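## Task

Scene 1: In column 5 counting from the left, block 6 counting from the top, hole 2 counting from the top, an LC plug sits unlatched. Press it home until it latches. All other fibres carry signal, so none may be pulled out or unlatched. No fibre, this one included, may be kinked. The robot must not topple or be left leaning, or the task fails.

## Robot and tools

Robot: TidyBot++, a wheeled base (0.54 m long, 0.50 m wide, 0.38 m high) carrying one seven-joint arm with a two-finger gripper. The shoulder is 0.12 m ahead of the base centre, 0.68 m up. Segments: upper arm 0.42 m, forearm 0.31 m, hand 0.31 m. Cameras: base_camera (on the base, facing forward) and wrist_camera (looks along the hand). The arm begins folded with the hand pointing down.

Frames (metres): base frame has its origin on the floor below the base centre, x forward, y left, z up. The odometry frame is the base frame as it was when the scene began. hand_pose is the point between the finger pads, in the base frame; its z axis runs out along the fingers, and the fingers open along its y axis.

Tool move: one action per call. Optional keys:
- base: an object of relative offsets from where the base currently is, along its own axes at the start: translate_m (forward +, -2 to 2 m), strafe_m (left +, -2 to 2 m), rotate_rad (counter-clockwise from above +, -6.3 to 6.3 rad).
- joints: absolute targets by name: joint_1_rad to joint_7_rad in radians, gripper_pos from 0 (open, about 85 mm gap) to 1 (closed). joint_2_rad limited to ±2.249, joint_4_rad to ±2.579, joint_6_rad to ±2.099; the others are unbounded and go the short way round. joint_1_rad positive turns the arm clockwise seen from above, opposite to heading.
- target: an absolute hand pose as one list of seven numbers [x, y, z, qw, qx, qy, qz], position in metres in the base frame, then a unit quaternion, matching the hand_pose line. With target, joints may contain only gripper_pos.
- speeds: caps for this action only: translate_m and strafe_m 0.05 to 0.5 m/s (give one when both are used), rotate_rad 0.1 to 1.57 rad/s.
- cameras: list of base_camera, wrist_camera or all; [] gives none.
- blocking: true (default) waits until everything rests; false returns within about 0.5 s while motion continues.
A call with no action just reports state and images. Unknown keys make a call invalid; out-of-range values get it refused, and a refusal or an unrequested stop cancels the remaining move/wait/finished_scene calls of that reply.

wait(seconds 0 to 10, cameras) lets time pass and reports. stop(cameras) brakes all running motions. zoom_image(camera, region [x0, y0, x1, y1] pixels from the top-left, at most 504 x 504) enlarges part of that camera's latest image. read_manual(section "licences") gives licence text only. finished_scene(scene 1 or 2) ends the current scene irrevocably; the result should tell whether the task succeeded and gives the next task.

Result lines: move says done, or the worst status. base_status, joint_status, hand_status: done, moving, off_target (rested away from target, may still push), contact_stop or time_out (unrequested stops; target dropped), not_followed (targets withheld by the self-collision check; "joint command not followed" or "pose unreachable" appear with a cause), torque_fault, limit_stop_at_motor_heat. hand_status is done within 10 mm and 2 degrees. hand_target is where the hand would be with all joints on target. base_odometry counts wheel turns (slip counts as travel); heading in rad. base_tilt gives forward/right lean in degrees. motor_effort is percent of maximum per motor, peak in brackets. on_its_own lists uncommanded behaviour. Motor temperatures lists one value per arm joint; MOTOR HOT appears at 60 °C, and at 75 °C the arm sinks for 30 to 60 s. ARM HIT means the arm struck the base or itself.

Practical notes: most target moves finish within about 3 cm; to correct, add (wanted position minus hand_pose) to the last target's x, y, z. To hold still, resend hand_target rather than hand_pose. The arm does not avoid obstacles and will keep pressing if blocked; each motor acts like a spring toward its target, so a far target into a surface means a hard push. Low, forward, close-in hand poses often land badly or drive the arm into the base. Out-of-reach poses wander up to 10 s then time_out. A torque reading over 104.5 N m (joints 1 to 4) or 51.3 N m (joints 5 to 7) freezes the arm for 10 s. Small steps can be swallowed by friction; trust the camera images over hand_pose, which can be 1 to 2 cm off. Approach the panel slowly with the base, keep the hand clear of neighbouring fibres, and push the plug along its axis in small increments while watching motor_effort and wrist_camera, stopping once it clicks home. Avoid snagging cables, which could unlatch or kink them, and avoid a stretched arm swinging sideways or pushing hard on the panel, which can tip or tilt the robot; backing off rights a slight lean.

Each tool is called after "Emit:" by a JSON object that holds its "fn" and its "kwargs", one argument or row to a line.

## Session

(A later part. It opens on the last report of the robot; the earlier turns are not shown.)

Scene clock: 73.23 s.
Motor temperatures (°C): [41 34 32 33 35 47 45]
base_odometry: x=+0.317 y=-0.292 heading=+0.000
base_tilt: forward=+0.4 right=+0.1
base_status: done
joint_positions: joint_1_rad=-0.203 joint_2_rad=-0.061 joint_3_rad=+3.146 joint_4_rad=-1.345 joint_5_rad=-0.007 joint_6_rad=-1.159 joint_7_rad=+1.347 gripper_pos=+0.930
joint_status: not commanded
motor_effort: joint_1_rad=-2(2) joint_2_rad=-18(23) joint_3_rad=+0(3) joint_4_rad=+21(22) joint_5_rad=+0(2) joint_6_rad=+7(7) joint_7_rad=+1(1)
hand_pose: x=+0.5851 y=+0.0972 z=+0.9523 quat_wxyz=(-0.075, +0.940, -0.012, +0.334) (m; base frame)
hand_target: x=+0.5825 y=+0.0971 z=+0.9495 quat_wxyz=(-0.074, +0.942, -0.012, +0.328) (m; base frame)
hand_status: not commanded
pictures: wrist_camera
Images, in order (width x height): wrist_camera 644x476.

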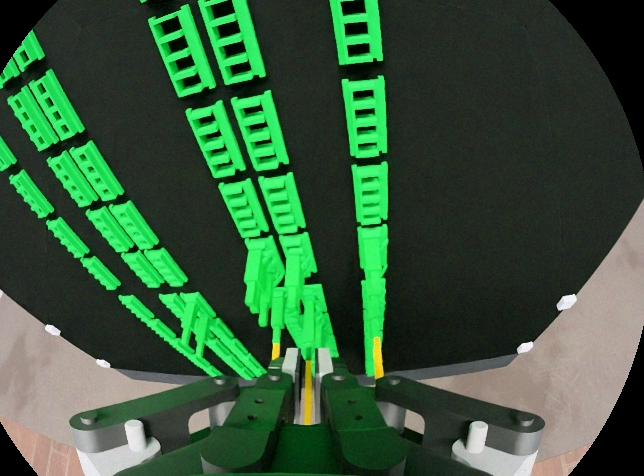

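Emit:
{"fn": "move", "kwargs": {
  "base": {"strafe_m": -0.0009},
  "speeds": {"strafe_m": 0.05},
  "joints": {"joint_2_rad": -0.05},
  "cameras": ["wrist_camera"]
}}

Emit:
{"fn": "zoom_image", "kwargs": {
  "camera": "wrist_camera",
  "region": [280, 325, 340, 385]
}}

Scene clock: 74.90 s.
Motor temperatures (°C): [41 34 32 33 35 47 45]
move: done
base_odometry: x=+0.317 y=-0.293 heading=+0.000
base_tilt: forward=+0.4 right=+0.0
base_status: done
joint_positions: joint_1_rad=-0.203 joint_2_rad=-0.061 joint_3_rad=+3.147 joint_4_rad=-1.345 joint_5_rad=-0.007 joint_6_rad=-1.159 joint_7_rad=+1.347 gripper_pos=+0.930
joint_status: all done
motor_effort: joint_1_rad=+0(2) joint_2_rad=-19(19) joint_3_rad=+0(2) joint_4_rad=+21(21) joint_5_rad=-1(1) joint_6_rad=+7(7) joint_7_rad=+1(1)
hand_pose: x=+0.5852 y=+0.0970 z=+0.9522 quat_wxyz=(-0.075, +0.940, -0.012, +0.334) (m; base frame)
hand_target: x=+0.5851 y=+0.0976 z=+0.9447 quat_wxyz=(-0.073, +0.943, -0.012, +0.323) (m; base frame)
hand_status: not commanded
pictures: wrist_camera
Images, in order (width x height): wrist_camera 644x476.

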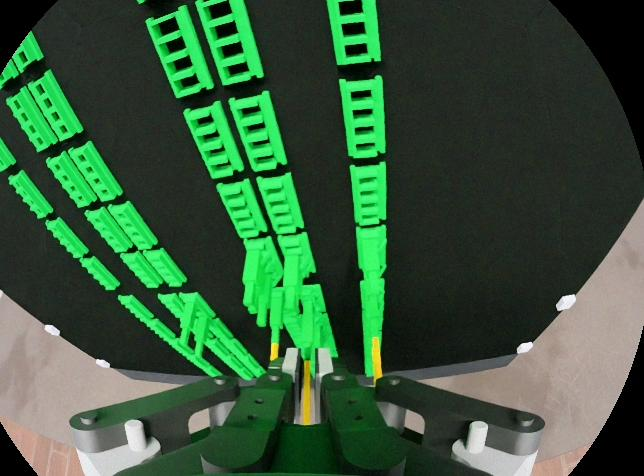

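Scaled by 8.400.

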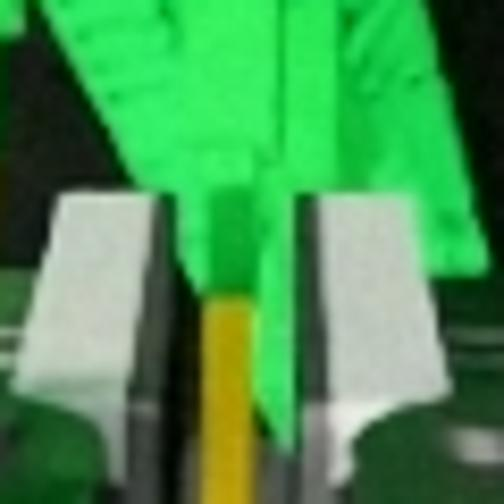

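Emit:
{"fn": "move", "kwargs": {
  "joints": {"joint_2_rad": -0.04},
  "cameras": []
}}

Scene clock: 75.63 s.
Motor temperatures (°C): [41 34 32 33 35 47 45]
move: done
base_odometry: x=+0.317 y=-0.293 heading=+0.000
base_tilt: forward=+0.4 right=+0.0
base_status: not commanded
joint_positions: joint_1_rad=-0.203 joint_2_rad=-0.059 joint_3_rad=+3.147 joint_4_rad=-1.345 joint_5_rad=-0.007 joint_6_rad=-1.159 joint_7_rad=+1.347 gripper_pos=+0.930
joint_status: all done
motor_effort: joint_1_rad=-1(1) joint_2_rad=-18(20) joint_3_rad=-1(1) joint_4_rad=+21(21) joint_5_rad=-1(1) joint_6_rad=+6(7) joint_7_rad=+0(1)
hand_pose: x=+0.5856 y=+0.0971 z=+0.9516 quat_wxyz=(-0.075, +0.940, -0.012, +0.333) (m; base frame)
hand_target: x=+0.5876 y=+0.0982 z=+0.9400 quat_wxyz=(-0.072, +0.945, -0.012, +0.319) (m; base frame)
hand_status: not commanded
pictures: none
No camera images: "cameras" was empty.

Emit:
{"fn": "move", "kwargs": {
  "joints": {"joint_2_rad": -0.037},
  "cameras": []
}}

Emit:
{"fn": "move", "kwargs": {
  "joints": {"joint_2_rad": -0.056},
  "cameras": ["wrist_camera"]
}}

Emit:
{"fn": "zoom_image", "kwargs": {
  "camera": "wrist_camera",
  "region": [280, 325, 340, 385]
}}

Scene clock: 76.10 s.
Motor temperatures (°C): [41 34 32 33 35 47 45]
move: done
base_odometry: x=+0.317 y=-0.293 heading=+0.000
base_tilt: forward=+0.4 right=+0.1
base_status: not commanded
joint_positions: joint_1_rad=-0.203 joint_2_rad=-0.059 joint_3_rad=+3.147 joint_4_rad=-1.345 joint_5_rad=-0.007 joint_6_rad=-1.159 joint_7_rad=+1.347 gripper_pos=+0.930
joint_status: all done
motor_effort: joint_1_rad=-1(1) joint_2_rad=-18(19) joint_3_rad=+1(1) joint_4_rad=+21(21) joint_5_rad=-1(1) joint_6_rad=+6(7) joint_7_rad=+1(1)
hand_pose: x=+0.5856 y=+0.0971 z=+0.9516 quat_wxyz=(-0.075, +0.940, -0.012, +0.333) (m; base frame)
hand_target: x=+0.5884 y=+0.0983 z=+0.9385 quat_wxyz=(-0.072, +0.946, -0.012, +0.317) (m; base frame)
hand_status: not commanded
pictures: none
No camera images: "cameras" was empty.

Scene clock: 76.67 s.
Motor temperatures (°C): [41 34 32 33 35 47 45]
move: done
base_odometry: x=+0.317 y=-0.293 heading=+0.000
base_tilt: forward=+0.4 right=+0.1
base_status: not commanded
joint_positions: joint_1_rad=-0.203 joint_2_rad=-0.060 joint_3_rad=+3.147 joint_4_rad=-1.345 joint_5_rad=-0.007 joint_6_rad=-1.159 joint_7_rad=+1.347 gripper_pos=+0.930
joint_status: all done
motor_effort: joint_1_rad=+0(1) joint_2_rad=-18(19) joint_3_rad=+0(1) joint_4_rad=+21(21) joint_5_rad=+0(1) joint_6_rad=+7(7) joint_7_rad=+1(1)
hand_pose: x=+0.5855 y=+0.0971 z=+0.9517 quat_wxyz=(-0.075, +0.940, -0.012, +0.333) (m; base frame)
hand_target: x=+0.5835 y=+0.0973 z=+0.9476 quat_wxyz=(-0.074, +0.942, -0.012, +0.326) (m; base frame)
hand_status: not commanded
pictures: wrist_camera
Images, in order (width x height): wrist_camera 644x476.

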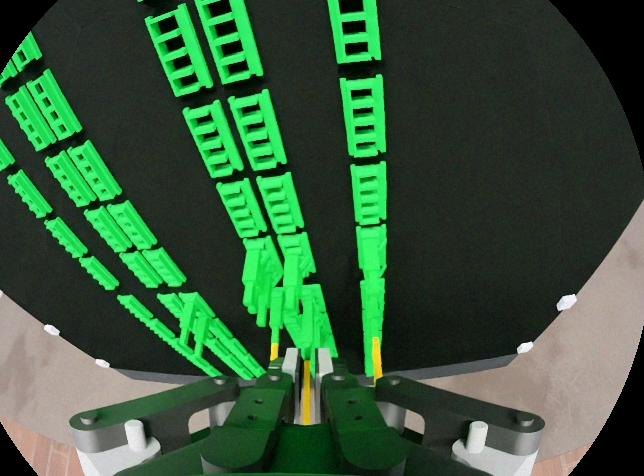

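Scaled by 8.400.

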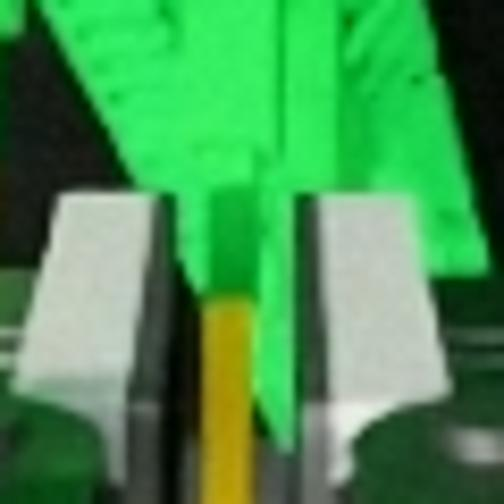

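Emit:
{"fn": "move", "kwargs": {
  "joints": {"gripper_pos": 0.952},
  "cameras": ["wrist_camera"]
}}

Emit:
{"fn": "zoom_image", "kwargs": {
  "camera": "wrist_camera",
  "region": [280, 325, 340, 385]
}}

Emit:
{"fn": "zoom_image", "kwargs": {
  "camera": "wrist_camera",
  "region": [250, 260, 350, 360]
}}

Scene clock: 79.47 s.
Motor temperatures (°C): [41 34 32 33 35 47 45]
move: done
base_odometry: x=+0.317 y=-0.293 heading=+0.000
base_tilt: forward=+0.4 right=+0.1
base_status: not commanded
joint_positions: joint_1_rad=-0.203 joint_2_rad=-0.060 joint_3_rad=+3.147 joint_4_rad=-1.345 joint_5_rad=-0.007 joint_6_rad=-1.159 joint_7_rad=+1.347 gripper_pos=+0.952
joint_status: all done
motor_effort: joint_1_rad=-1(2) joint_2_rad=-18(19) joint_3_rad=+0(1) joint_4_rad=+21(21) joint_5_rad=+0(1) joint_6_rad=+6(7) joint_7_rad=+1(1)
hand_pose: x=+0.5855 y=+0.0971 z=+0.9517 quat_wxyz=(-0.075, +0.940, -0.012, +0.333) (m; base frame)
hand_target: x=+0.5835 y=+0.0973 z=+0.9476 quat_wxyz=(-0.074, +0.942, -0.012, +0.326) (m; base frame)
hand_status: not commanded
pictures: wrist_camera
Images, in order (width x height): wrist_camera 644x476.

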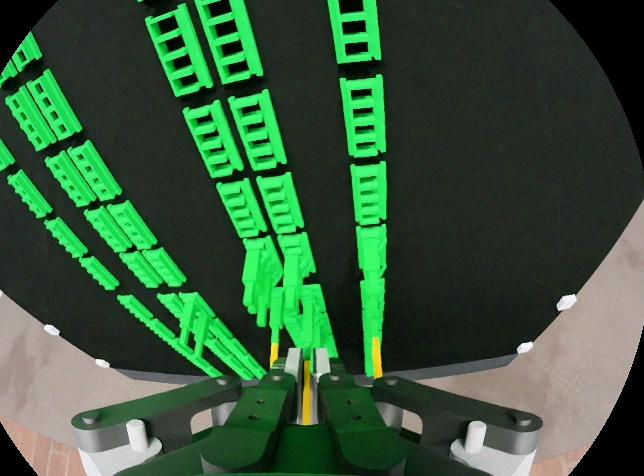

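Scaled by 8.400.

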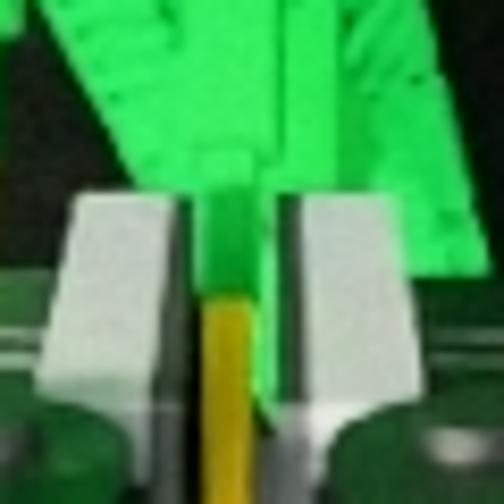

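Scaled by 5.040.

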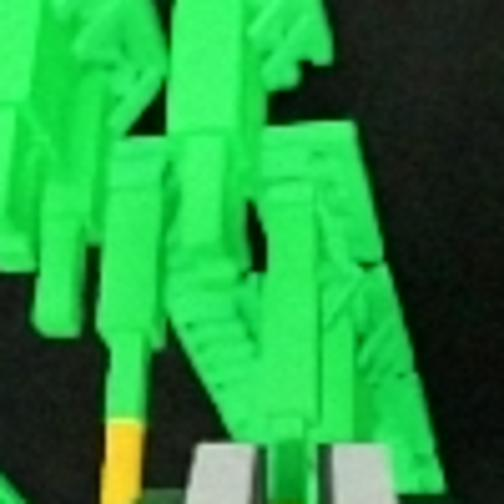

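Emit:
{"fn": "move", "kwargs": {
  "base": {"translate_m": 0.0015},
  "speeds": {"translate_m": 0.05},
  "cameras": ["wrist_camera"]
}}

Emit:
{"fn": "zoom_image", "kwargs": {
  "camera": "wrist_camera",
  "region": [270, 310, 345, 385]
}}

Scene clock: 80.70 s.
Motor temperatures (°C): [41 34 32 33 35 47 45]
move: done
base_odometry: x=+0.319 y=-0.293 heading=+0.000
base_tilt: forward=+0.4 right=+0.1
base_status: done
joint_positions: joint_1_rad=-0.203 joint_2_rad=-0.060 joint_3_rad=+3.147 joint_4_rad=-1.345 joint_5_rad=-0.007 joint_6_rad=-1.159 joint_7_rad=+1.347 gripper_pos=+0.952
joint_status: not commanded
motor_effort: joint_1_rad=+0(1) joint_2_rad=-18(23) joint_3_rad=+0(1) joint_4_rad=+21(22) joint_5_rad=-1(1) joint_6_rad=+6(7) joint_7_rad=+0(1)
hand_pose: x=+0.5855 y=+0.0971 z=+0.9517 quat_wxyz=(-0.075, +0.940, -0.012, +0.333) (m; base frame)
hand_target: x=+0.5835 y=+0.0973 z=+0.9476 quat_wxyz=(-0.074, +0.942, -0.012, +0.326) (m; base frame)
hand_status: not commanded
pictures: wrist_camera
Images, in order (width x height): wrist_camera 644x476.

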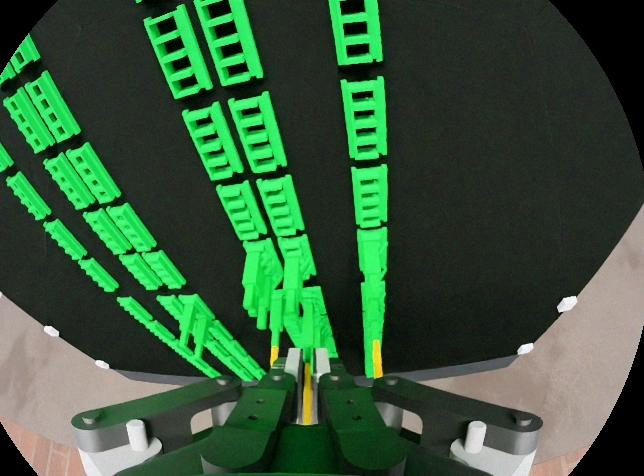

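Scaled by 6.720.

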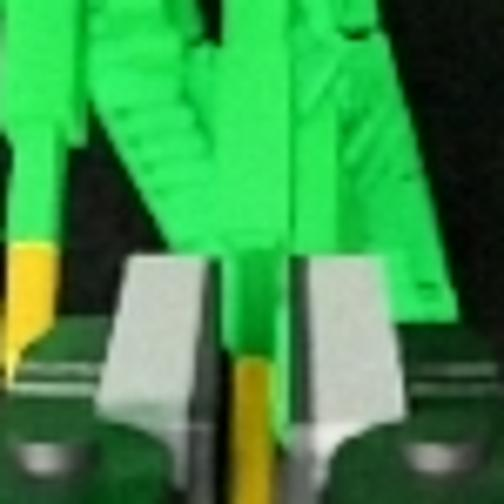

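Emit:
{"fn": "move", "kwargs": {
  "base": {"translate_m": 0.0012},
  "speeds": {"translate_m": 0.05},
  "cameras": ["wrist_camera"]
}}

Emit:
{"fn": "zoom_image", "kwargs": {
  "camera": "wrist_camera",
  "region": [270, 310, 345, 385]
}}

Scene clock: 81.27 s.
Motor temperatures (°C): [41 34 32 33 35 47 45]
move: done
base_odometry: x=+0.320 y=-0.293 heading=+0.001
base_tilt: forward=+0.4 right=+0.1
base_status: done
joint_positions: joint_1_rad=-0.203 joint_2_rad=-0.060 joint_3_rad=+3.147 joint_4_rad=-1.345 joint_5_rad=-0.007 joint_6_rad=-1.159 joint_7_rad=+1.347 gripper_pos=+0.952
joint_status: not commanded
motor_effort: joint_1_rad=-1(1) joint_2_rad=-18(23) joint_3_rad=+0(1) joint_4_rad=+20(22) joint_5_rad=+0(1) joint_6_rad=+7(7) joint_7_rad=+1(1)
hand_pose: x=+0.5855 y=+0.0971 z=+0.9517 quat_wxyz=(-0.075, +0.940, -0.012, +0.333) (m; base frame)
hand_target: x=+0.5835 y=+0.0973 z=+0.9476 quat_wxyz=(-0.074, +0.942, -0.012, +0.326) (m; base frame)
hand_status: not commanded
pictures: wrist_camera
Images, in order (width x height): wrist_camera 644x476.

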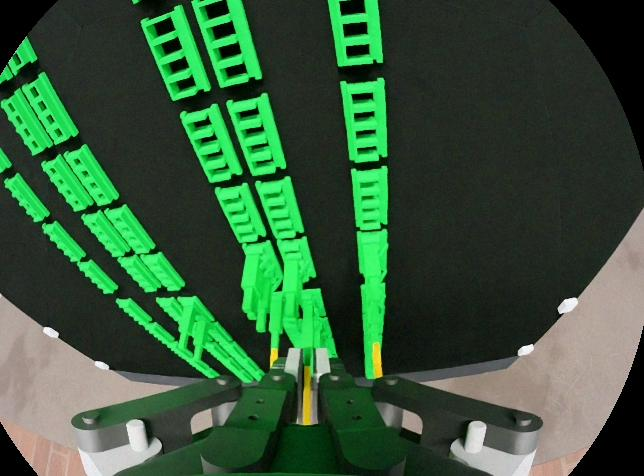

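Scaled by 6.720.

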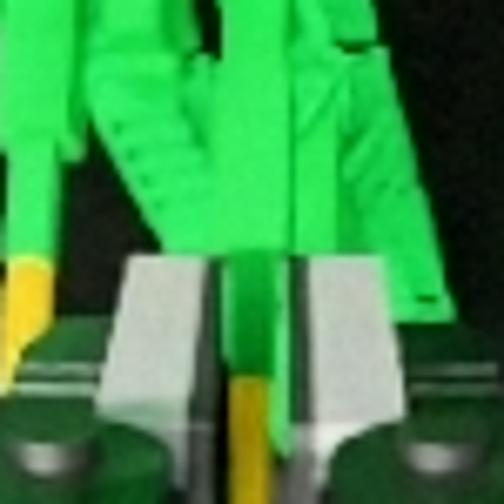

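Emit:
{"fn": "zoom_image", "kwargs": {
  "camera": "wrist_camera",
  "region": [292, 332, 328, 368]
}}

Scaled by 14.000.

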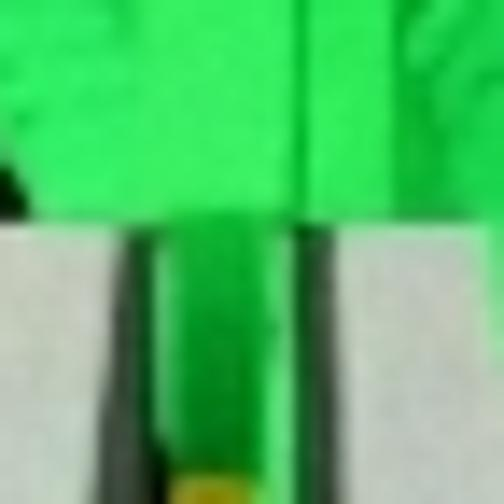

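Emit:
{"fn": "move", "kwargs": {
  "base": {"translate_m": 0.001},
  "speeds": {"translate_m": 0.05},
  "cameras": ["wrist_camera"]
}}

Emit:
{"fn": "zoom_image", "kwargs": {
  "camera": "wrist_camera",
  "region": [292, 332, 328, 368]
}}

Emit:
{"fn": "zoom_image", "kwargs": {
  "camera": "wrist_camera",
  "region": [260, 310, 335, 385]
}}

Scene clock: 83.93 s.
Motor temperatures (°C): [41 34 32 33 35 47 45]
move: done
base_odometry: x=+0.321 y=-0.293 heading=+0.001
base_tilt: forward=+0.4 right=+0.1
base_status: done
joint_positions: joint_1_rad=-0.203 joint_2_rad=-0.060 joint_3_rad=+3.147 joint_4_rad=-1.345 joint_5_rad=-0.007 joint_6_rad=-1.159 joint_7_rad=+1.347 gripper_pos=+0.952
joint_status: not commanded
motor_effort: joint_1_rad=+0(1) joint_2_rad=-18(22) joint_3_rad=-1(1) joint_4_rad=+21(21) joint_5_rad=+0(1) joint_6_rad=+6(7) joint_7_rad=+1(1)
hand_pose: x=+0.5855 y=+0.0971 z=+0.9517 quat_wxyz=(-0.075, +0.940, -0.012, +0.333) (m; base frame)
hand_target: x=+0.5835 y=+0.0973 z=+0.9476 quat_wxyz=(-0.074, +0.942, -0.012, +0.326) (m; base frame)
hand_status: not commanded
pictures: wrist_camera
Images, in order (width x height): wrist_camera 644x476.

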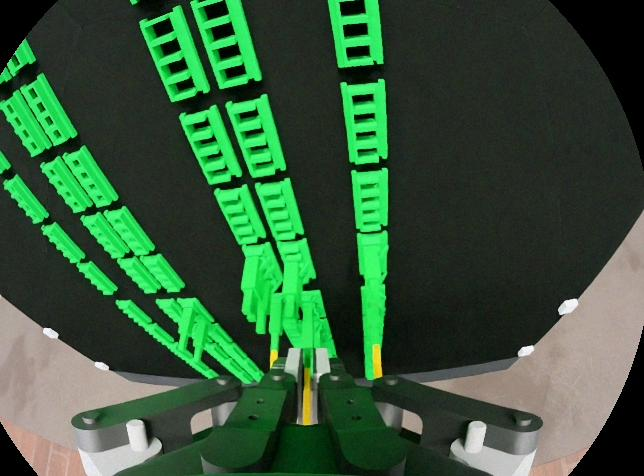

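Scaled by 14.000.

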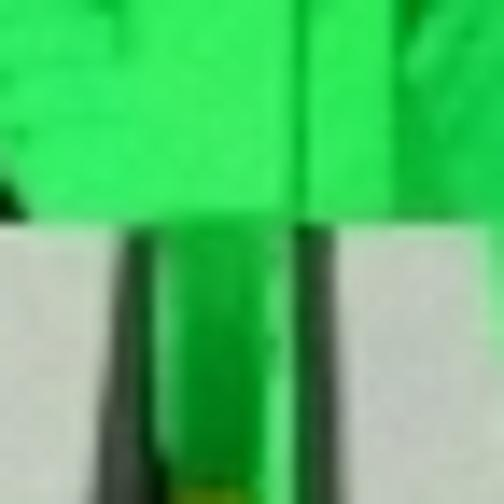

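Scaled by 6.720.

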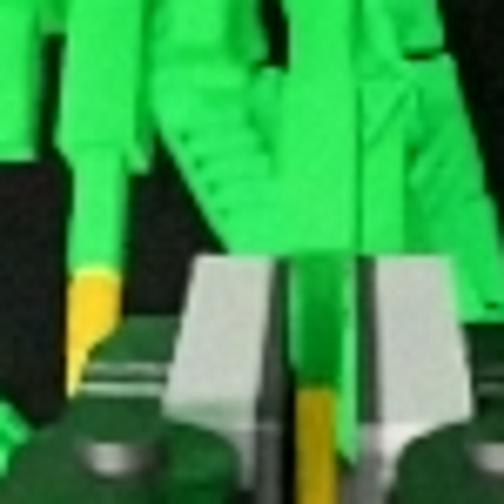

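Emit:
{"fn": "move", "kwargs": {
  "base": {"translate_m": 0.0012},
  "speeds": {"translate_m": 0.05},
  "cameras": ["wrist_camera"]
}}

Emit:
{"fn": "zoom_image", "kwargs": {
  "camera": "wrist_camera",
  "region": [292, 332, 328, 368]
}}

Emit:
{"fn": "zoom_image", "kwargs": {
  "camera": "wrist_camera",
  "region": [260, 310, 335, 385]
}}

Scene clock: 84.60 s.
Motor temperatures (°C): [41 34 32 33 35 47 45]
move: done
base_odometry: x=+0.322 y=-0.293 heading=+0.001
base_tilt: forward=+0.4 right=+0.0
base_status: done
joint_positions: joint_1_rad=-0.203 joint_2_rad=-0.060 joint_3_rad=+3.147 joint_4_rad=-1.345 joint_5_rad=-0.007 joint_6_rad=-1.159 joint_7_rad=+1.347 gripper_pos=+0.952
joint_status: not commanded
motor_effort: joint_1_rad=+1(1) joint_2_rad=-18(23) joint_3_rad=+0(1) joint_4_rad=+21(22) joint_5_rad=+0(1) joint_6_rad=+7(7) joint_7_rad=+1(1)
hand_pose: x=+0.5855 y=+0.0971 z=+0.9517 quat_wxyz=(-0.075, +0.940, -0.012, +0.333) (m; base frame)
hand_target: x=+0.5835 y=+0.0973 z=+0.9476 quat_wxyz=(-0.074, +0.942, -0.012, +0.326) (m; base frame)
hand_status: not commanded
pictures: wrist_camera
Images, in order (width x height): wrist_camera 644x476.

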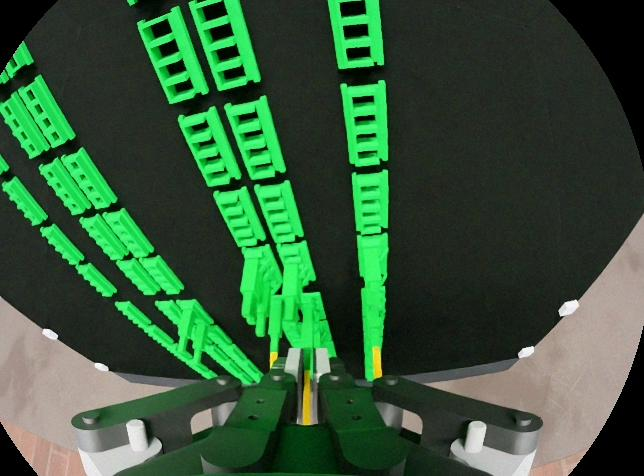

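Scaled by 14.000.

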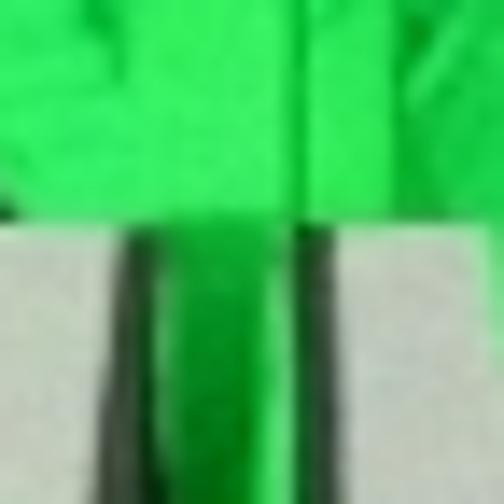

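Scaled by 6.720.

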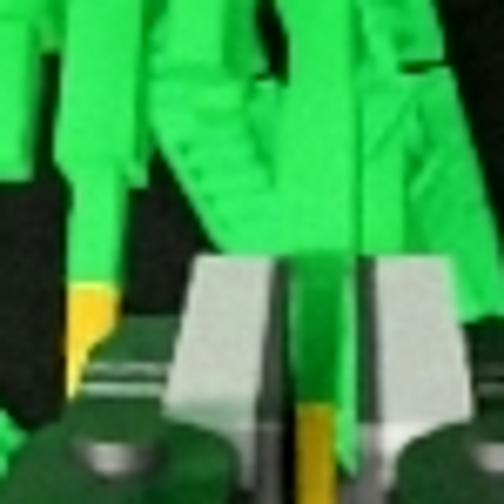

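Emit:
{"fn": "zoom_image", "kwargs": {
  "camera": "wrist_camera",
  "region": [260, 336, 320, 396]
}}

Emit:
{"fn": "zoom_image", "kwargs": {
  "camera": "wrist_camera",
  "region": [250, 270, 340, 360]
}}

Scaled by 8.400.

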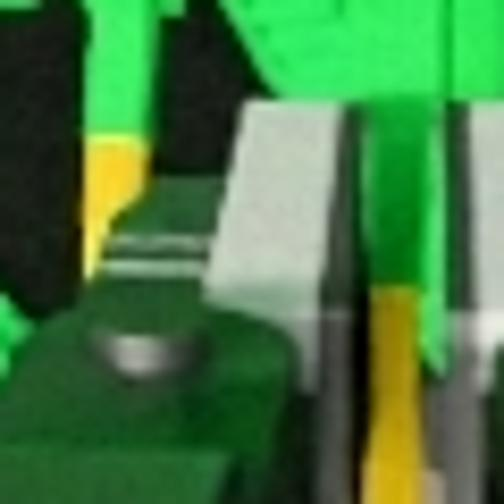

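Scaled by 5.600.

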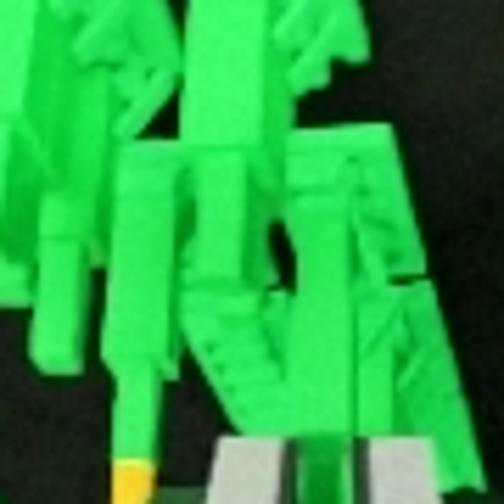

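Emit:
{"fn": "move", "kwargs": {
  "base": {"translate_m": -0.006},
  "speeds": {"translate_m": 0.05},
  "cameras": ["wrist_camera"]
}}

Emit:
{"fn": "zoom_image", "kwargs": {
  "camera": "wrist_camera",
  "region": [270, 310, 345, 385]
}}

Scene clock: 86.47 s.
Motor temperatures (°C): [41 34 32 33 35 47 45]
move: done
base_odometry: x=+0.316 y=-0.293 heading=+0.001
base_tilt: forward=+0.4 right=+0.1
base_status: done
joint_positions: joint_1_rad=-0.203 joint_2_rad=-0.061 joint_3_rad=+3.147 joint_4_rad=-1.345 joint_5_rad=-0.007 joint_6_rad=-1.159 joint_7_rad=+1.347 gripper_pos=+0.952
joint_status: not commanded
motor_effort: joint_1_rad=+0(1) joint_2_rad=-19(22) joint_3_rad=+0(2) joint_4_rad=+21(21) joint_5_rad=+0(1) joint_6_rad=+7(7) joint_7_rad=+0(1)
hand_pose: x=+0.5853 y=+0.0971 z=+0.9521 quat_wxyz=(-0.075, +0.940, -0.012, +0.334) (m; base frame)
hand_target: x=+0.5835 y=+0.0973 z=+0.9476 quat_wxyz=(-0.074, +0.942, -0.012, +0.326) (m; base frame)
hand_status: not commanded
pictures: wrist_camera
Images, in order (width x height): wrist_camera 644x476.

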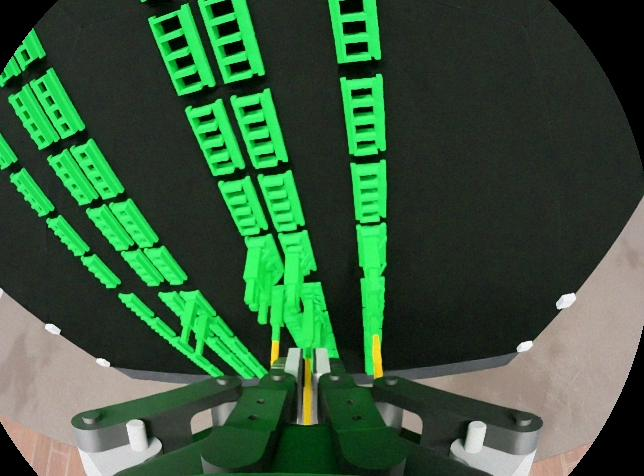

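Scaled by 6.720.

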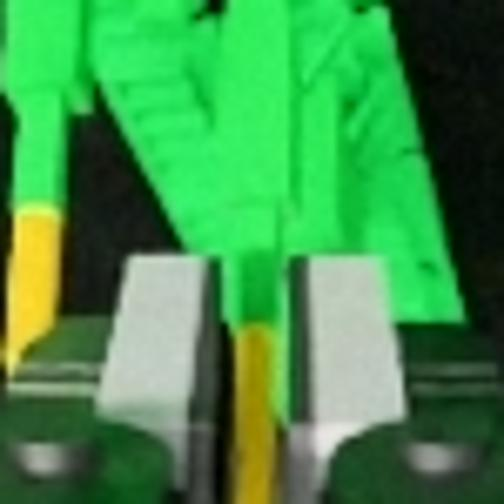

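Emit:
{"fn": "zoom_image", "kwargs": {
  "camera": "wrist_camera",
  "region": [290, 325, 326, 361]
}}

Emit:
{"fn": "zoom_image", "kwargs": {
  "camera": "wrist_camera",
  "region": [290, 310, 326, 346]
}}

Scaled by 14.000.

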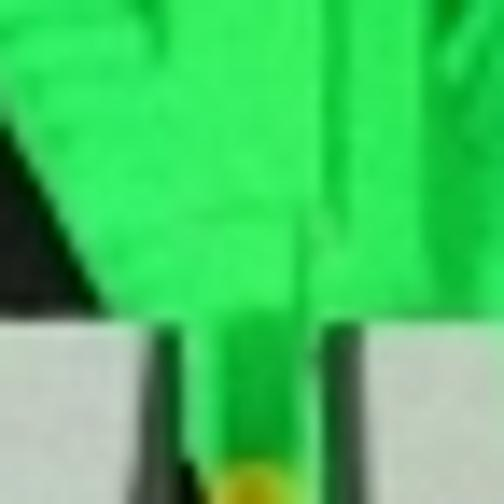

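Scaled by 14.000.

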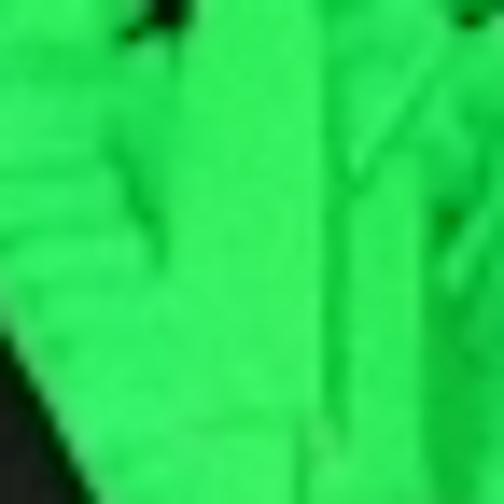

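Emit:
{"fn": "move", "kwargs": {
  "joints": {"gripper_pos": 0.962},
  "cameras": ["wrist_camera"]
}}

Emit:
{"fn": "zoom_image", "kwargs": {
  "camera": "wrist_camera",
  "region": [290, 325, 326, 361]
}}

Scene clock: 88.57 s.
Motor temperatures (°C): [41 34 32 33 35 47 45]
move: done
base_odometry: x=+0.316 y=-0.293 heading=+0.001
base_tilt: forward=+0.4 right=+0.0
base_status: not commanded
joint_positions: joint_1_rad=-0.203 joint_2_rad=-0.061 joint_3_rad=+3.147 joint_4_rad=-1.345 joint_5_rad=-0.007 joint_6_rad=-1.159 joint_7_rad=+1.347 gripper_pos=+0.962
joint_status: all done
motor_effort: joint_1_rad=+0(1) joint_2_rad=-19(19) joint_3_rad=+1(1) joint_4_rad=+21(21) joint_5_rad=+0(1) joint_6_rad=+7(7) joint_7_rad=+1(1)
hand_pose: x=+0.5853 y=+0.0971 z=+0.9521 quat_wxyz=(-0.075, +0.940, -0.012, +0.334) (m; base frame)
hand_target: x=+0.5835 y=+0.0973 z=+0.9476 quat_wxyz=(-0.074, +0.942, -0.012, +0.326) (m; base frame)
hand_status: not commanded
pictures: wrist_camera
Images, in order (width x height): wrist_camera 644x476.

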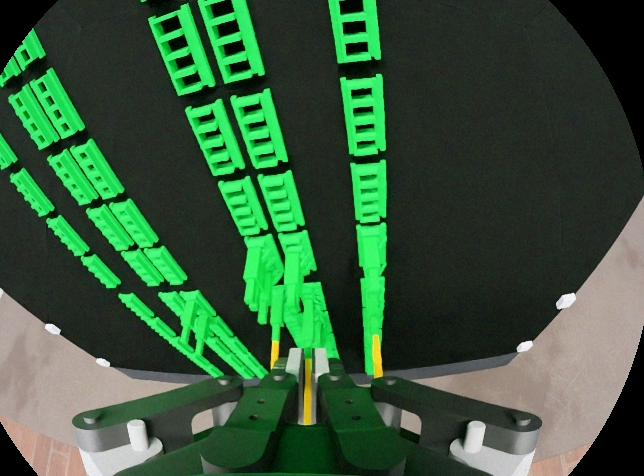

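Scaled by 14.000.

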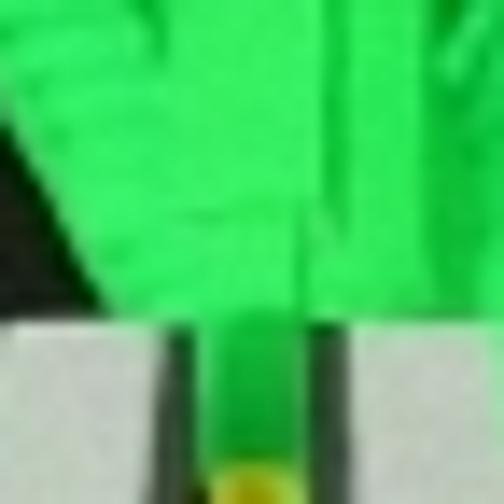

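Emit:
{"fn": "move", "kwargs": {
  "base": {"translate_m": 0.004},
  "speeds": {"translate_m": 0.05},
  "cameras": ["wrist_camera"]
}}

Emit:
{"fn": "zoom_image", "kwargs": {
  "camera": "wrist_camera",
  "region": [290, 325, 326, 361]
}}

Emit:
{"fn": "zoom_image", "kwargs": {
  "camera": "wrist_camera",
  "region": [260, 326, 320, 386]
}}

Scene clock: 89.33 s.
Motor temperatures (°C): [41 34 32 33 35 47 45]
move: done
base_odometry: x=+0.320 y=-0.293 heading=+0.001
base_tilt: forward=+0.4 right=+0.1
base_status: done
joint_positions: joint_1_rad=-0.203 joint_2_rad=-0.060 joint_3_rad=+3.147 joint_4_rad=-1.345 joint_5_rad=-0.007 joint_6_rad=-1.159 joint_7_rad=+1.347 gripper_pos=+0.962
joint_status: not commanded
motor_effort: joint_1_rad=-1(2) joint_2_rad=-18(23) joint_3_rad=+0(2) joint_4_rad=+21(21) joint_5_rad=-1(1) joint_6_rad=+6(7) joint_7_rad=+1(1)
hand_pose: x=+0.5853 y=+0.0971 z=+0.9520 quat_wxyz=(-0.075, +0.940, -0.012, +0.334) (m; base frame)
hand_target: x=+0.5835 y=+0.0973 z=+0.9476 quat_wxyz=(-0.074, +0.942, -0.012, +0.326) (m; base frame)
hand_status: not commanded
pictures: wrist_camera
Images, in order (width x height): wrist_camera 644x476.

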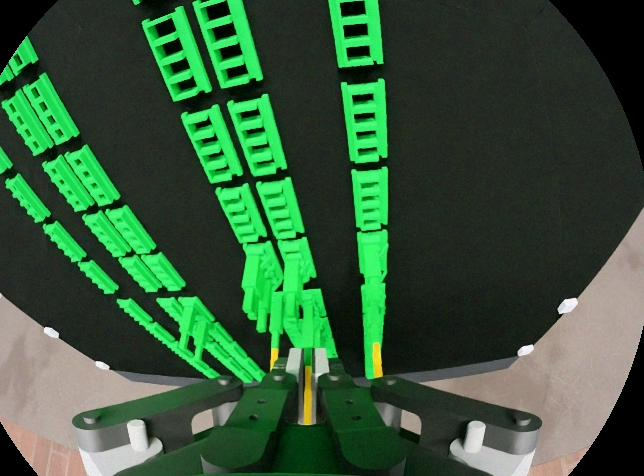

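Scaled by 14.000.

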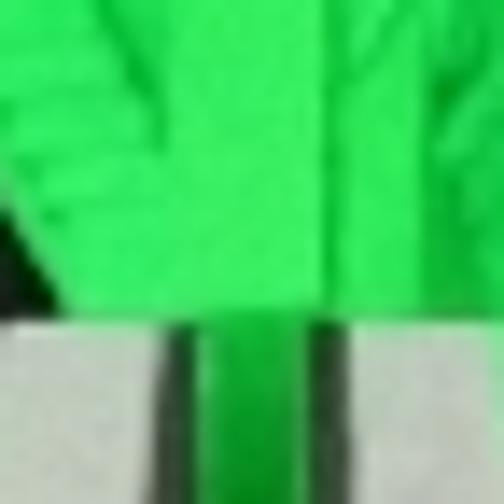

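Scaled by 8.400.

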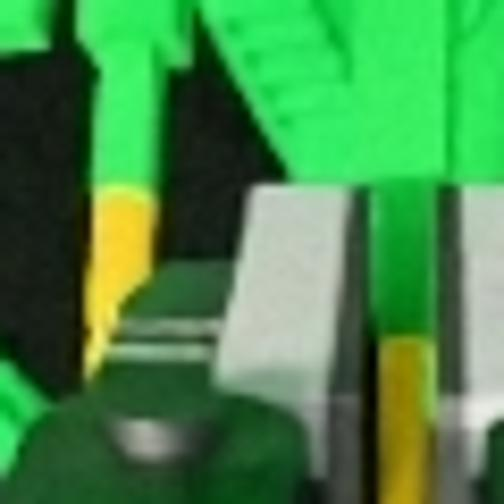

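Emit:
{"fn": "move", "kwargs": {
  "base": {"translate_m": 0.0015},
  "speeds": {"translate_m": 0.05},
  "cameras": ["wrist_camera"]
}}

Emit:
{"fn": "zoom_image", "kwargs": {
  "camera": "wrist_camera",
  "region": [290, 330, 326, 366]
}}

Emit:
{"fn": "zoom_image", "kwargs": {
  "camera": "wrist_camera",
  "region": [260, 326, 320, 386]
}}

Scene clock: 89.93 s.
Motor temperatures (°C): [41 34 32 33 35 47 45]
move: done
base_odometry: x=+0.322 y=-0.293 heading=+0.001
base_tilt: forward=+0.4 right=+0.1
base_status: done
joint_positions: joint_1_rad=-0.203 joint_2_rad=-0.060 joint_3_rad=+3.147 joint_4_rad=-1.345 joint_5_rad=-0.007 joint_6_rad=-1.159 joint_7_rad=+1.347 gripper_pos=+0.962
joint_status: not commanded
motor_effort: joint_1_rad=+0(1) joint_2_rad=-17(23) joint_3_rad=+0(1) joint_4_rad=+20(22) joint_5_rad=+0(1) joint_6_rad=+6(7) joint_7_rad=+1(1)
hand_pose: x=+0.5853 y=+0.0971 z=+0.9520 quat_wxyz=(-0.075, +0.940, -0.012, +0.334) (m; base frame)
hand_target: x=+0.5835 y=+0.0973 z=+0.9476 quat_wxyz=(-0.074, +0.942, -0.012, +0.326) (m; base frame)
hand_status: not commanded
pictures: wrist_camera
Images, in order (width x height): wrist_camera 644x476.

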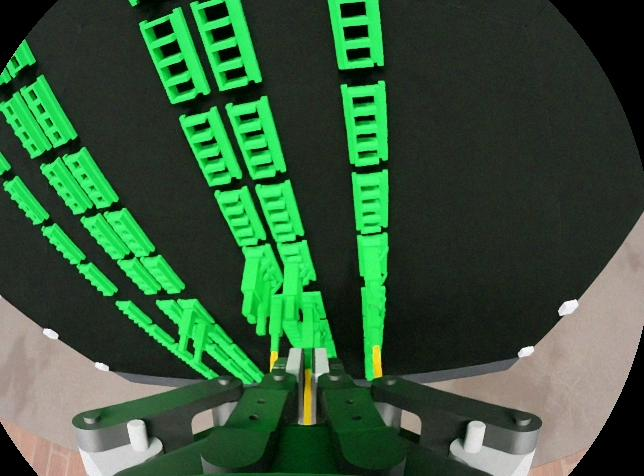

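Scaled by 14.000.

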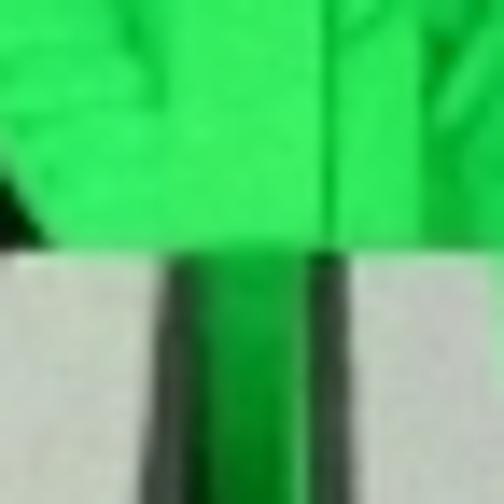

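Scaled by 8.400.

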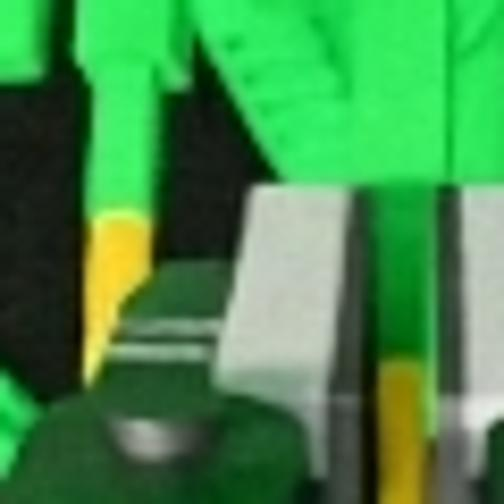

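Emit:
{"fn": "move", "kwargs": {
  "base": {"translate_m": -0.006},
  "speeds": {"translate_m": 0.05},
  "joints": {"joint_2_rad": -0.034},
  "cameras": []
}}

Scene clock: 90.90 s.
Motor temperatures (°C): [41 34 32 33 35 47 45]
move: done
base_odometry: x=+0.316 y=-0.293 heading=+0.001
base_tilt: forward=+0.4 right=+0.1
base_status: done
joint_positions: joint_1_rad=-0.203 joint_2_rad=-0.055 joint_3_rad=+3.147 joint_4_rad=-1.345 joint_5_rad=-0.007 joint_6_rad=-1.159 joint_7_rad=+1.347 gripper_pos=+0.962
joint_status: all done
motor_effort: joint_1_rad=-1(1) joint_2_rad=-19(21) joint_3_rad=+1(1) joint_4_rad=+21(21) joint_5_rad=-1(1) joint_6_rad=+6(7) joint_7_rad=+0(1)
hand_pose: x=+0.5867 y=+0.0974 z=+0.9495 quat_wxyz=(-0.075, +0.941, -0.012, +0.331) (m; base frame)
hand_target: x=+0.5891 y=+0.0985 z=+0.9371 quat_wxyz=(-0.072, +0.946, -0.012, +0.316) (m; base frame)
hand_status: not commanded
pictures: none
No camera images: "cameras" was empty.

Emit:
{"fn": "move", "kwargs": {
  "joints": {"joint_2_rad": -0.030},
  "cameras": []
}}

Emit:
{"fn": "move", "kwargs": {
  "joints": {"joint_2_rad": -0.050},
  "cameras": ["wrist_camera"]
}}

Emit:
{"fn": "zoom_image", "kwargs": {
  "camera": "wrist_camera",
  "region": [290, 325, 326, 361]
}}

Emit:
{"fn": "zoom_image", "kwargs": {
  "camera": "wrist_camera",
  "region": [260, 320, 320, 380]
}}

Scene clock: 91.43 s.
Motor temperatures (°C): [41 34 32 33 35 47 45]
move: done
base_odometry: x=+0.316 y=-0.293 heading=+0.001
base_tilt: forward=+0.4 right=+0.1
base_status: not commanded
joint_positions: joint_1_rad=-0.203 joint_2_rad=-0.055 joint_3_rad=+3.147 joint_4_rad=-1.345 joint_5_rad=-0.007 joint_6_rad=-1.159 joint_7_rad=+1.347 gripper_pos=+0.962
joint_status: all done
motor_effort: joint_1_rad=-1(1) joint_2_rad=-19(19) joint_3_rad=+0(1) joint_4_rad=+21(21) joint_5_rad=+0(1) joint_6_rad=+7(7) joint_7_rad=+1(1)
hand_pose: x=+0.5868 y=+0.0974 z=+0.9493 quat_wxyz=(-0.075, +0.941, -0.012, +0.331) (m; base frame)
hand_target: x=+0.5901 y=+0.0987 z=+0.9352 quat_wxyz=(-0.071, +0.947, -0.012, +0.314) (m; base frame)
hand_status: not commanded
pictures: none
No camera images: "cameras" was empty.

Scene clock: 92.00 s.
Motor temperatures (°C): [41 34 32 33 35 47 45]
move: done
base_odometry: x=+0.316 y=-0.293 heading=+0.001
base_tilt: forward=+0.4 right=+0.0
base_status: not commanded
joint_positions: joint_1_rad=-0.203 joint_2_rad=-0.055 joint_3_rad=+3.147 joint_4_rad=-1.345 joint_5_rad=-0.007 joint_6_rad=-1.159 joint_7_rad=+1.347 gripper_pos=+0.962
joint_status: all done
motor_effort: joint_1_rad=+0(1) joint_2_rad=-18(19) joint_3_rad=+0(1) joint_4_rad=+21(21) joint_5_rad=-1(1) joint_6_rad=+7(7) joint_7_rad=+1(1)
hand_pose: x=+0.5867 y=+0.0974 z=+0.9494 quat_wxyz=(-0.075, +0.941, -0.012, +0.331) (m; base frame)
hand_target: x=+0.5851 y=+0.0976 z=+0.9447 quat_wxyz=(-0.073, +0.943, -0.012, +0.323) (m; base frame)
hand_status: not commanded
pictures: wrist_camera
Images, in order (width x height): wrist_camera 644x476.

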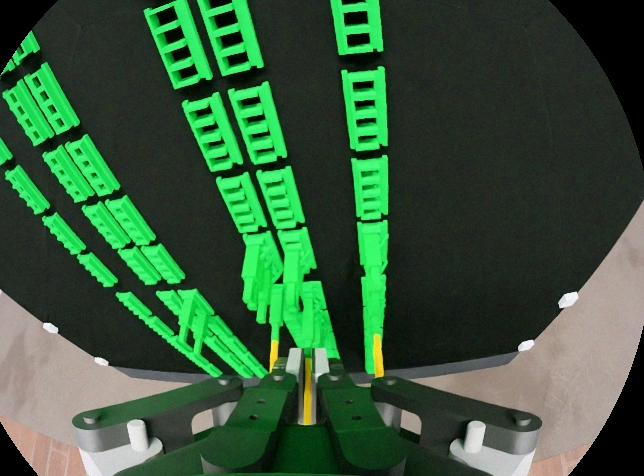

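Scaled by 14.000.

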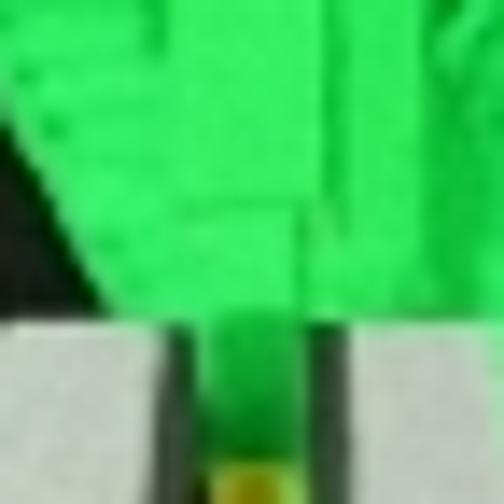

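Scaled by 8.400.

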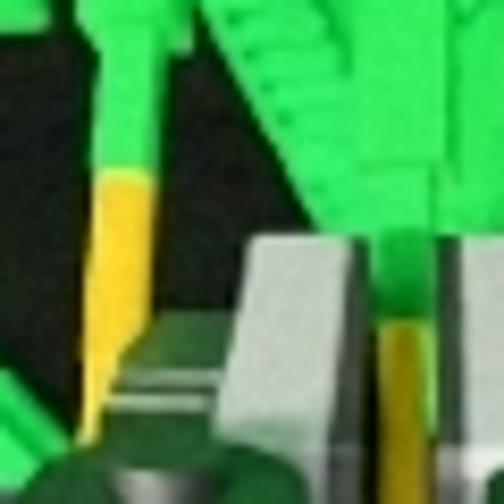

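Emit:
{"fn": "move", "kwargs": {
  "base": {"translate_m": 0.0045},
  "speeds": {"translate_m": 0.05},
  "cameras": ["wrist_camera"]
}}

Emit:
{"fn": "zoom_image", "kwargs": {
  "camera": "wrist_camera",
  "region": [290, 325, 326, 361]
}}

Emit:
{"fn": "zoom_image", "kwargs": {
  "camera": "wrist_camera",
  "region": [260, 326, 320, 386]
}}

Scene clock: 92.83 s.
Motor temperatures (°C): [41 34 32 33 35 47 45]
move: done
base_odometry: x=+0.320 y=-0.293 heading=+0.001
base_tilt: forward=+0.4 right=+0.1
base_status: done
joint_positions: joint_1_rad=-0.203 joint_2_rad=-0.055 joint_3_rad=+3.147 joint_4_rad=-1.345 joint_5_rad=-0.007 joint_6_rad=-1.159 joint_7_rad=+1.347 gripper_pos=+0.962
joint_status: not commanded
motor_effort: joint_1_rad=+0(1) joint_2_rad=-18(23) joint_3_rad=+0(2) joint_4_rad=+21(21) joint_5_rad=+0(1) joint_6_rad=+7(7) joint_7_rad=+0(1)
hand_pose: x=+0.5868 y=+0.0974 z=+0.9493 quat_wxyz=(-0.075, +0.941, -0.012, +0.331) (m; base frame)
hand_target: x=+0.5851 y=+0.0976 z=+0.9447 quat_wxyz=(-0.073, +0.943, -0.012, +0.323) (m; base frame)
hand_status: not commanded
pictures: wrist_camera
Images, in order (width x height): wrist_camera 644x476.

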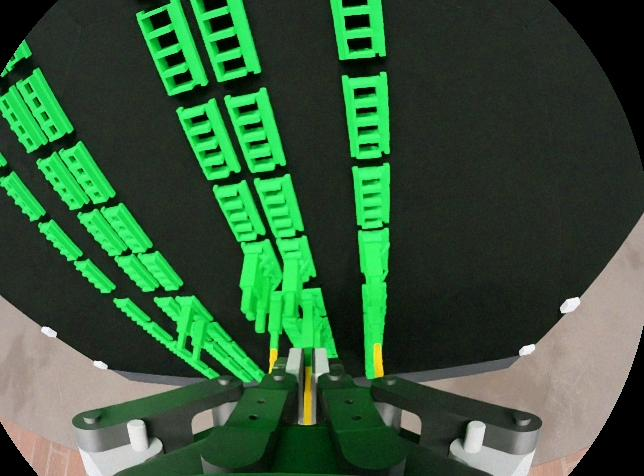

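Scaled by 14.000.

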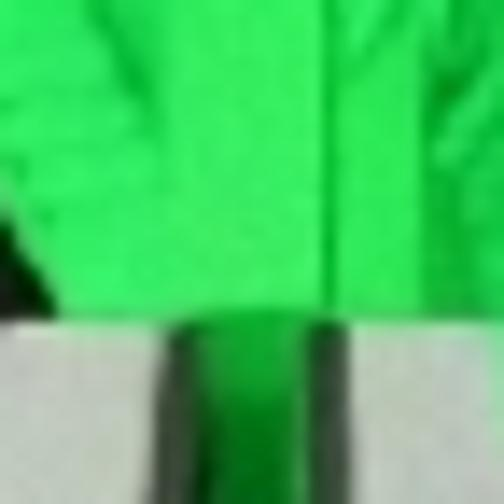

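Scaled by 8.400.

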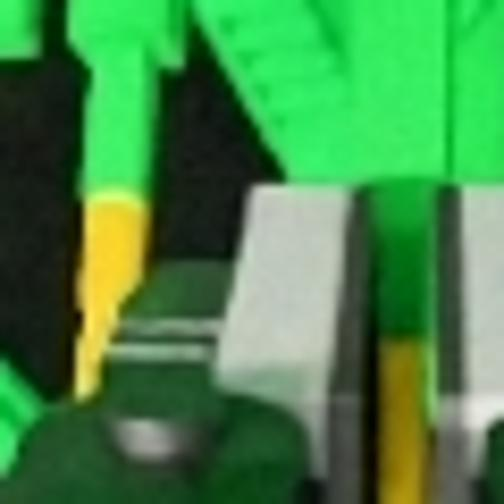

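Emit:
{"fn": "move", "kwargs": {
  "base": {"translate_m": 0.0015},
  "speeds": {"translate_m": 0.05},
  "cameras": ["wrist_camera"]
}}

Emit:
{"fn": "zoom_image", "kwargs": {
  "camera": "wrist_camera",
  "region": [290, 325, 326, 361]
}}

Emit:
{"fn": "zoom_image", "kwargs": {
  "camera": "wrist_camera",
  "region": [260, 326, 320, 386]
}}

Scene clock: 93.63 s.
Motor temperatures (°C): [41 34 32 33 35 47 45]
move: done
base_odometry: x=+0.322 y=-0.293 heading=+0.001
base_tilt: forward=+0.4 right=+0.1
base_status: done
joint_positions: joint_1_rad=-0.203 joint_2_rad=-0.055 joint_3_rad=+3.147 joint_4_rad=-1.345 joint_5_rad=-0.007 joint_6_rad=-1.159 joint_7_rad=+1.347 gripper_pos=+0.962
joint_status: not commanded
motor_effort: joint_1_rad=-1(2) joint_2_rad=-18(23) joint_3_rad=+0(1) joint_4_rad=+20(21) joint_5_rad=+0(1) joint_6_rad=+6(7) joint_7_rad=+1(1)
hand_pose: x=+0.5868 y=+0.0974 z=+0.9493 quat_wxyz=(-0.075, +0.941, -0.012, +0.331) (m; base frame)
hand_target: x=+0.5851 y=+0.0976 z=+0.9447 quat_wxyz=(-0.073, +0.943, -0.012, +0.323) (m; base frame)
hand_status: not commanded
pictures: wrist_camera
Images, in order (width x height): wrist_camera 644x476.

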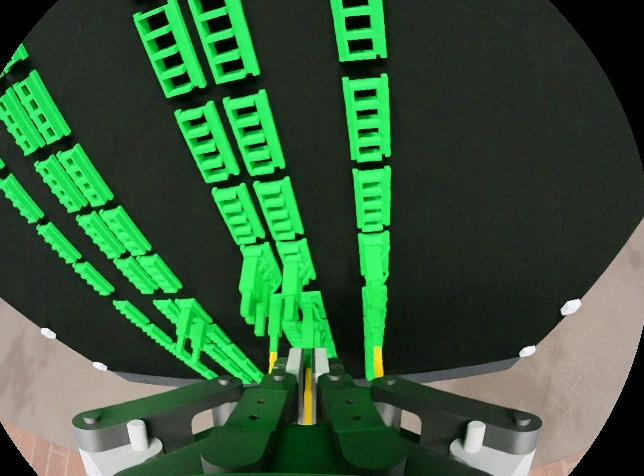

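Scaled by 14.000.

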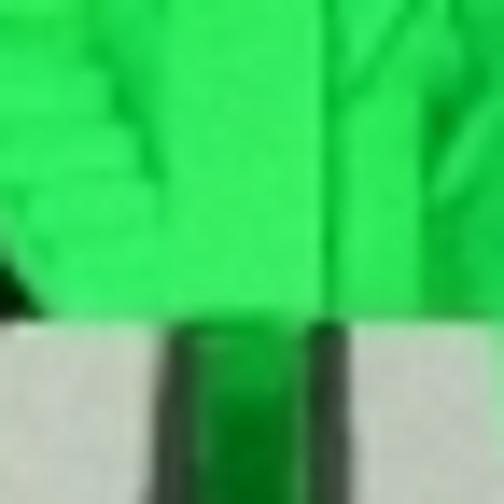

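Scaled by 8.400.

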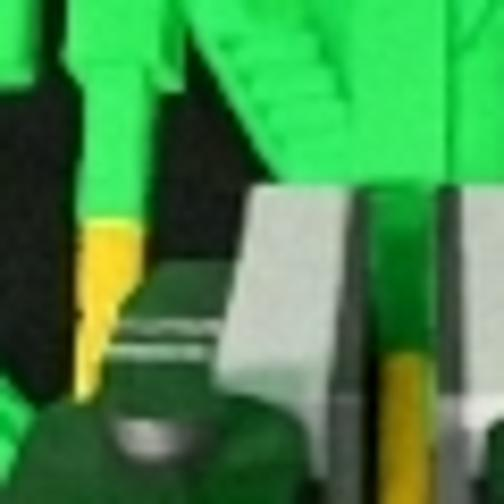

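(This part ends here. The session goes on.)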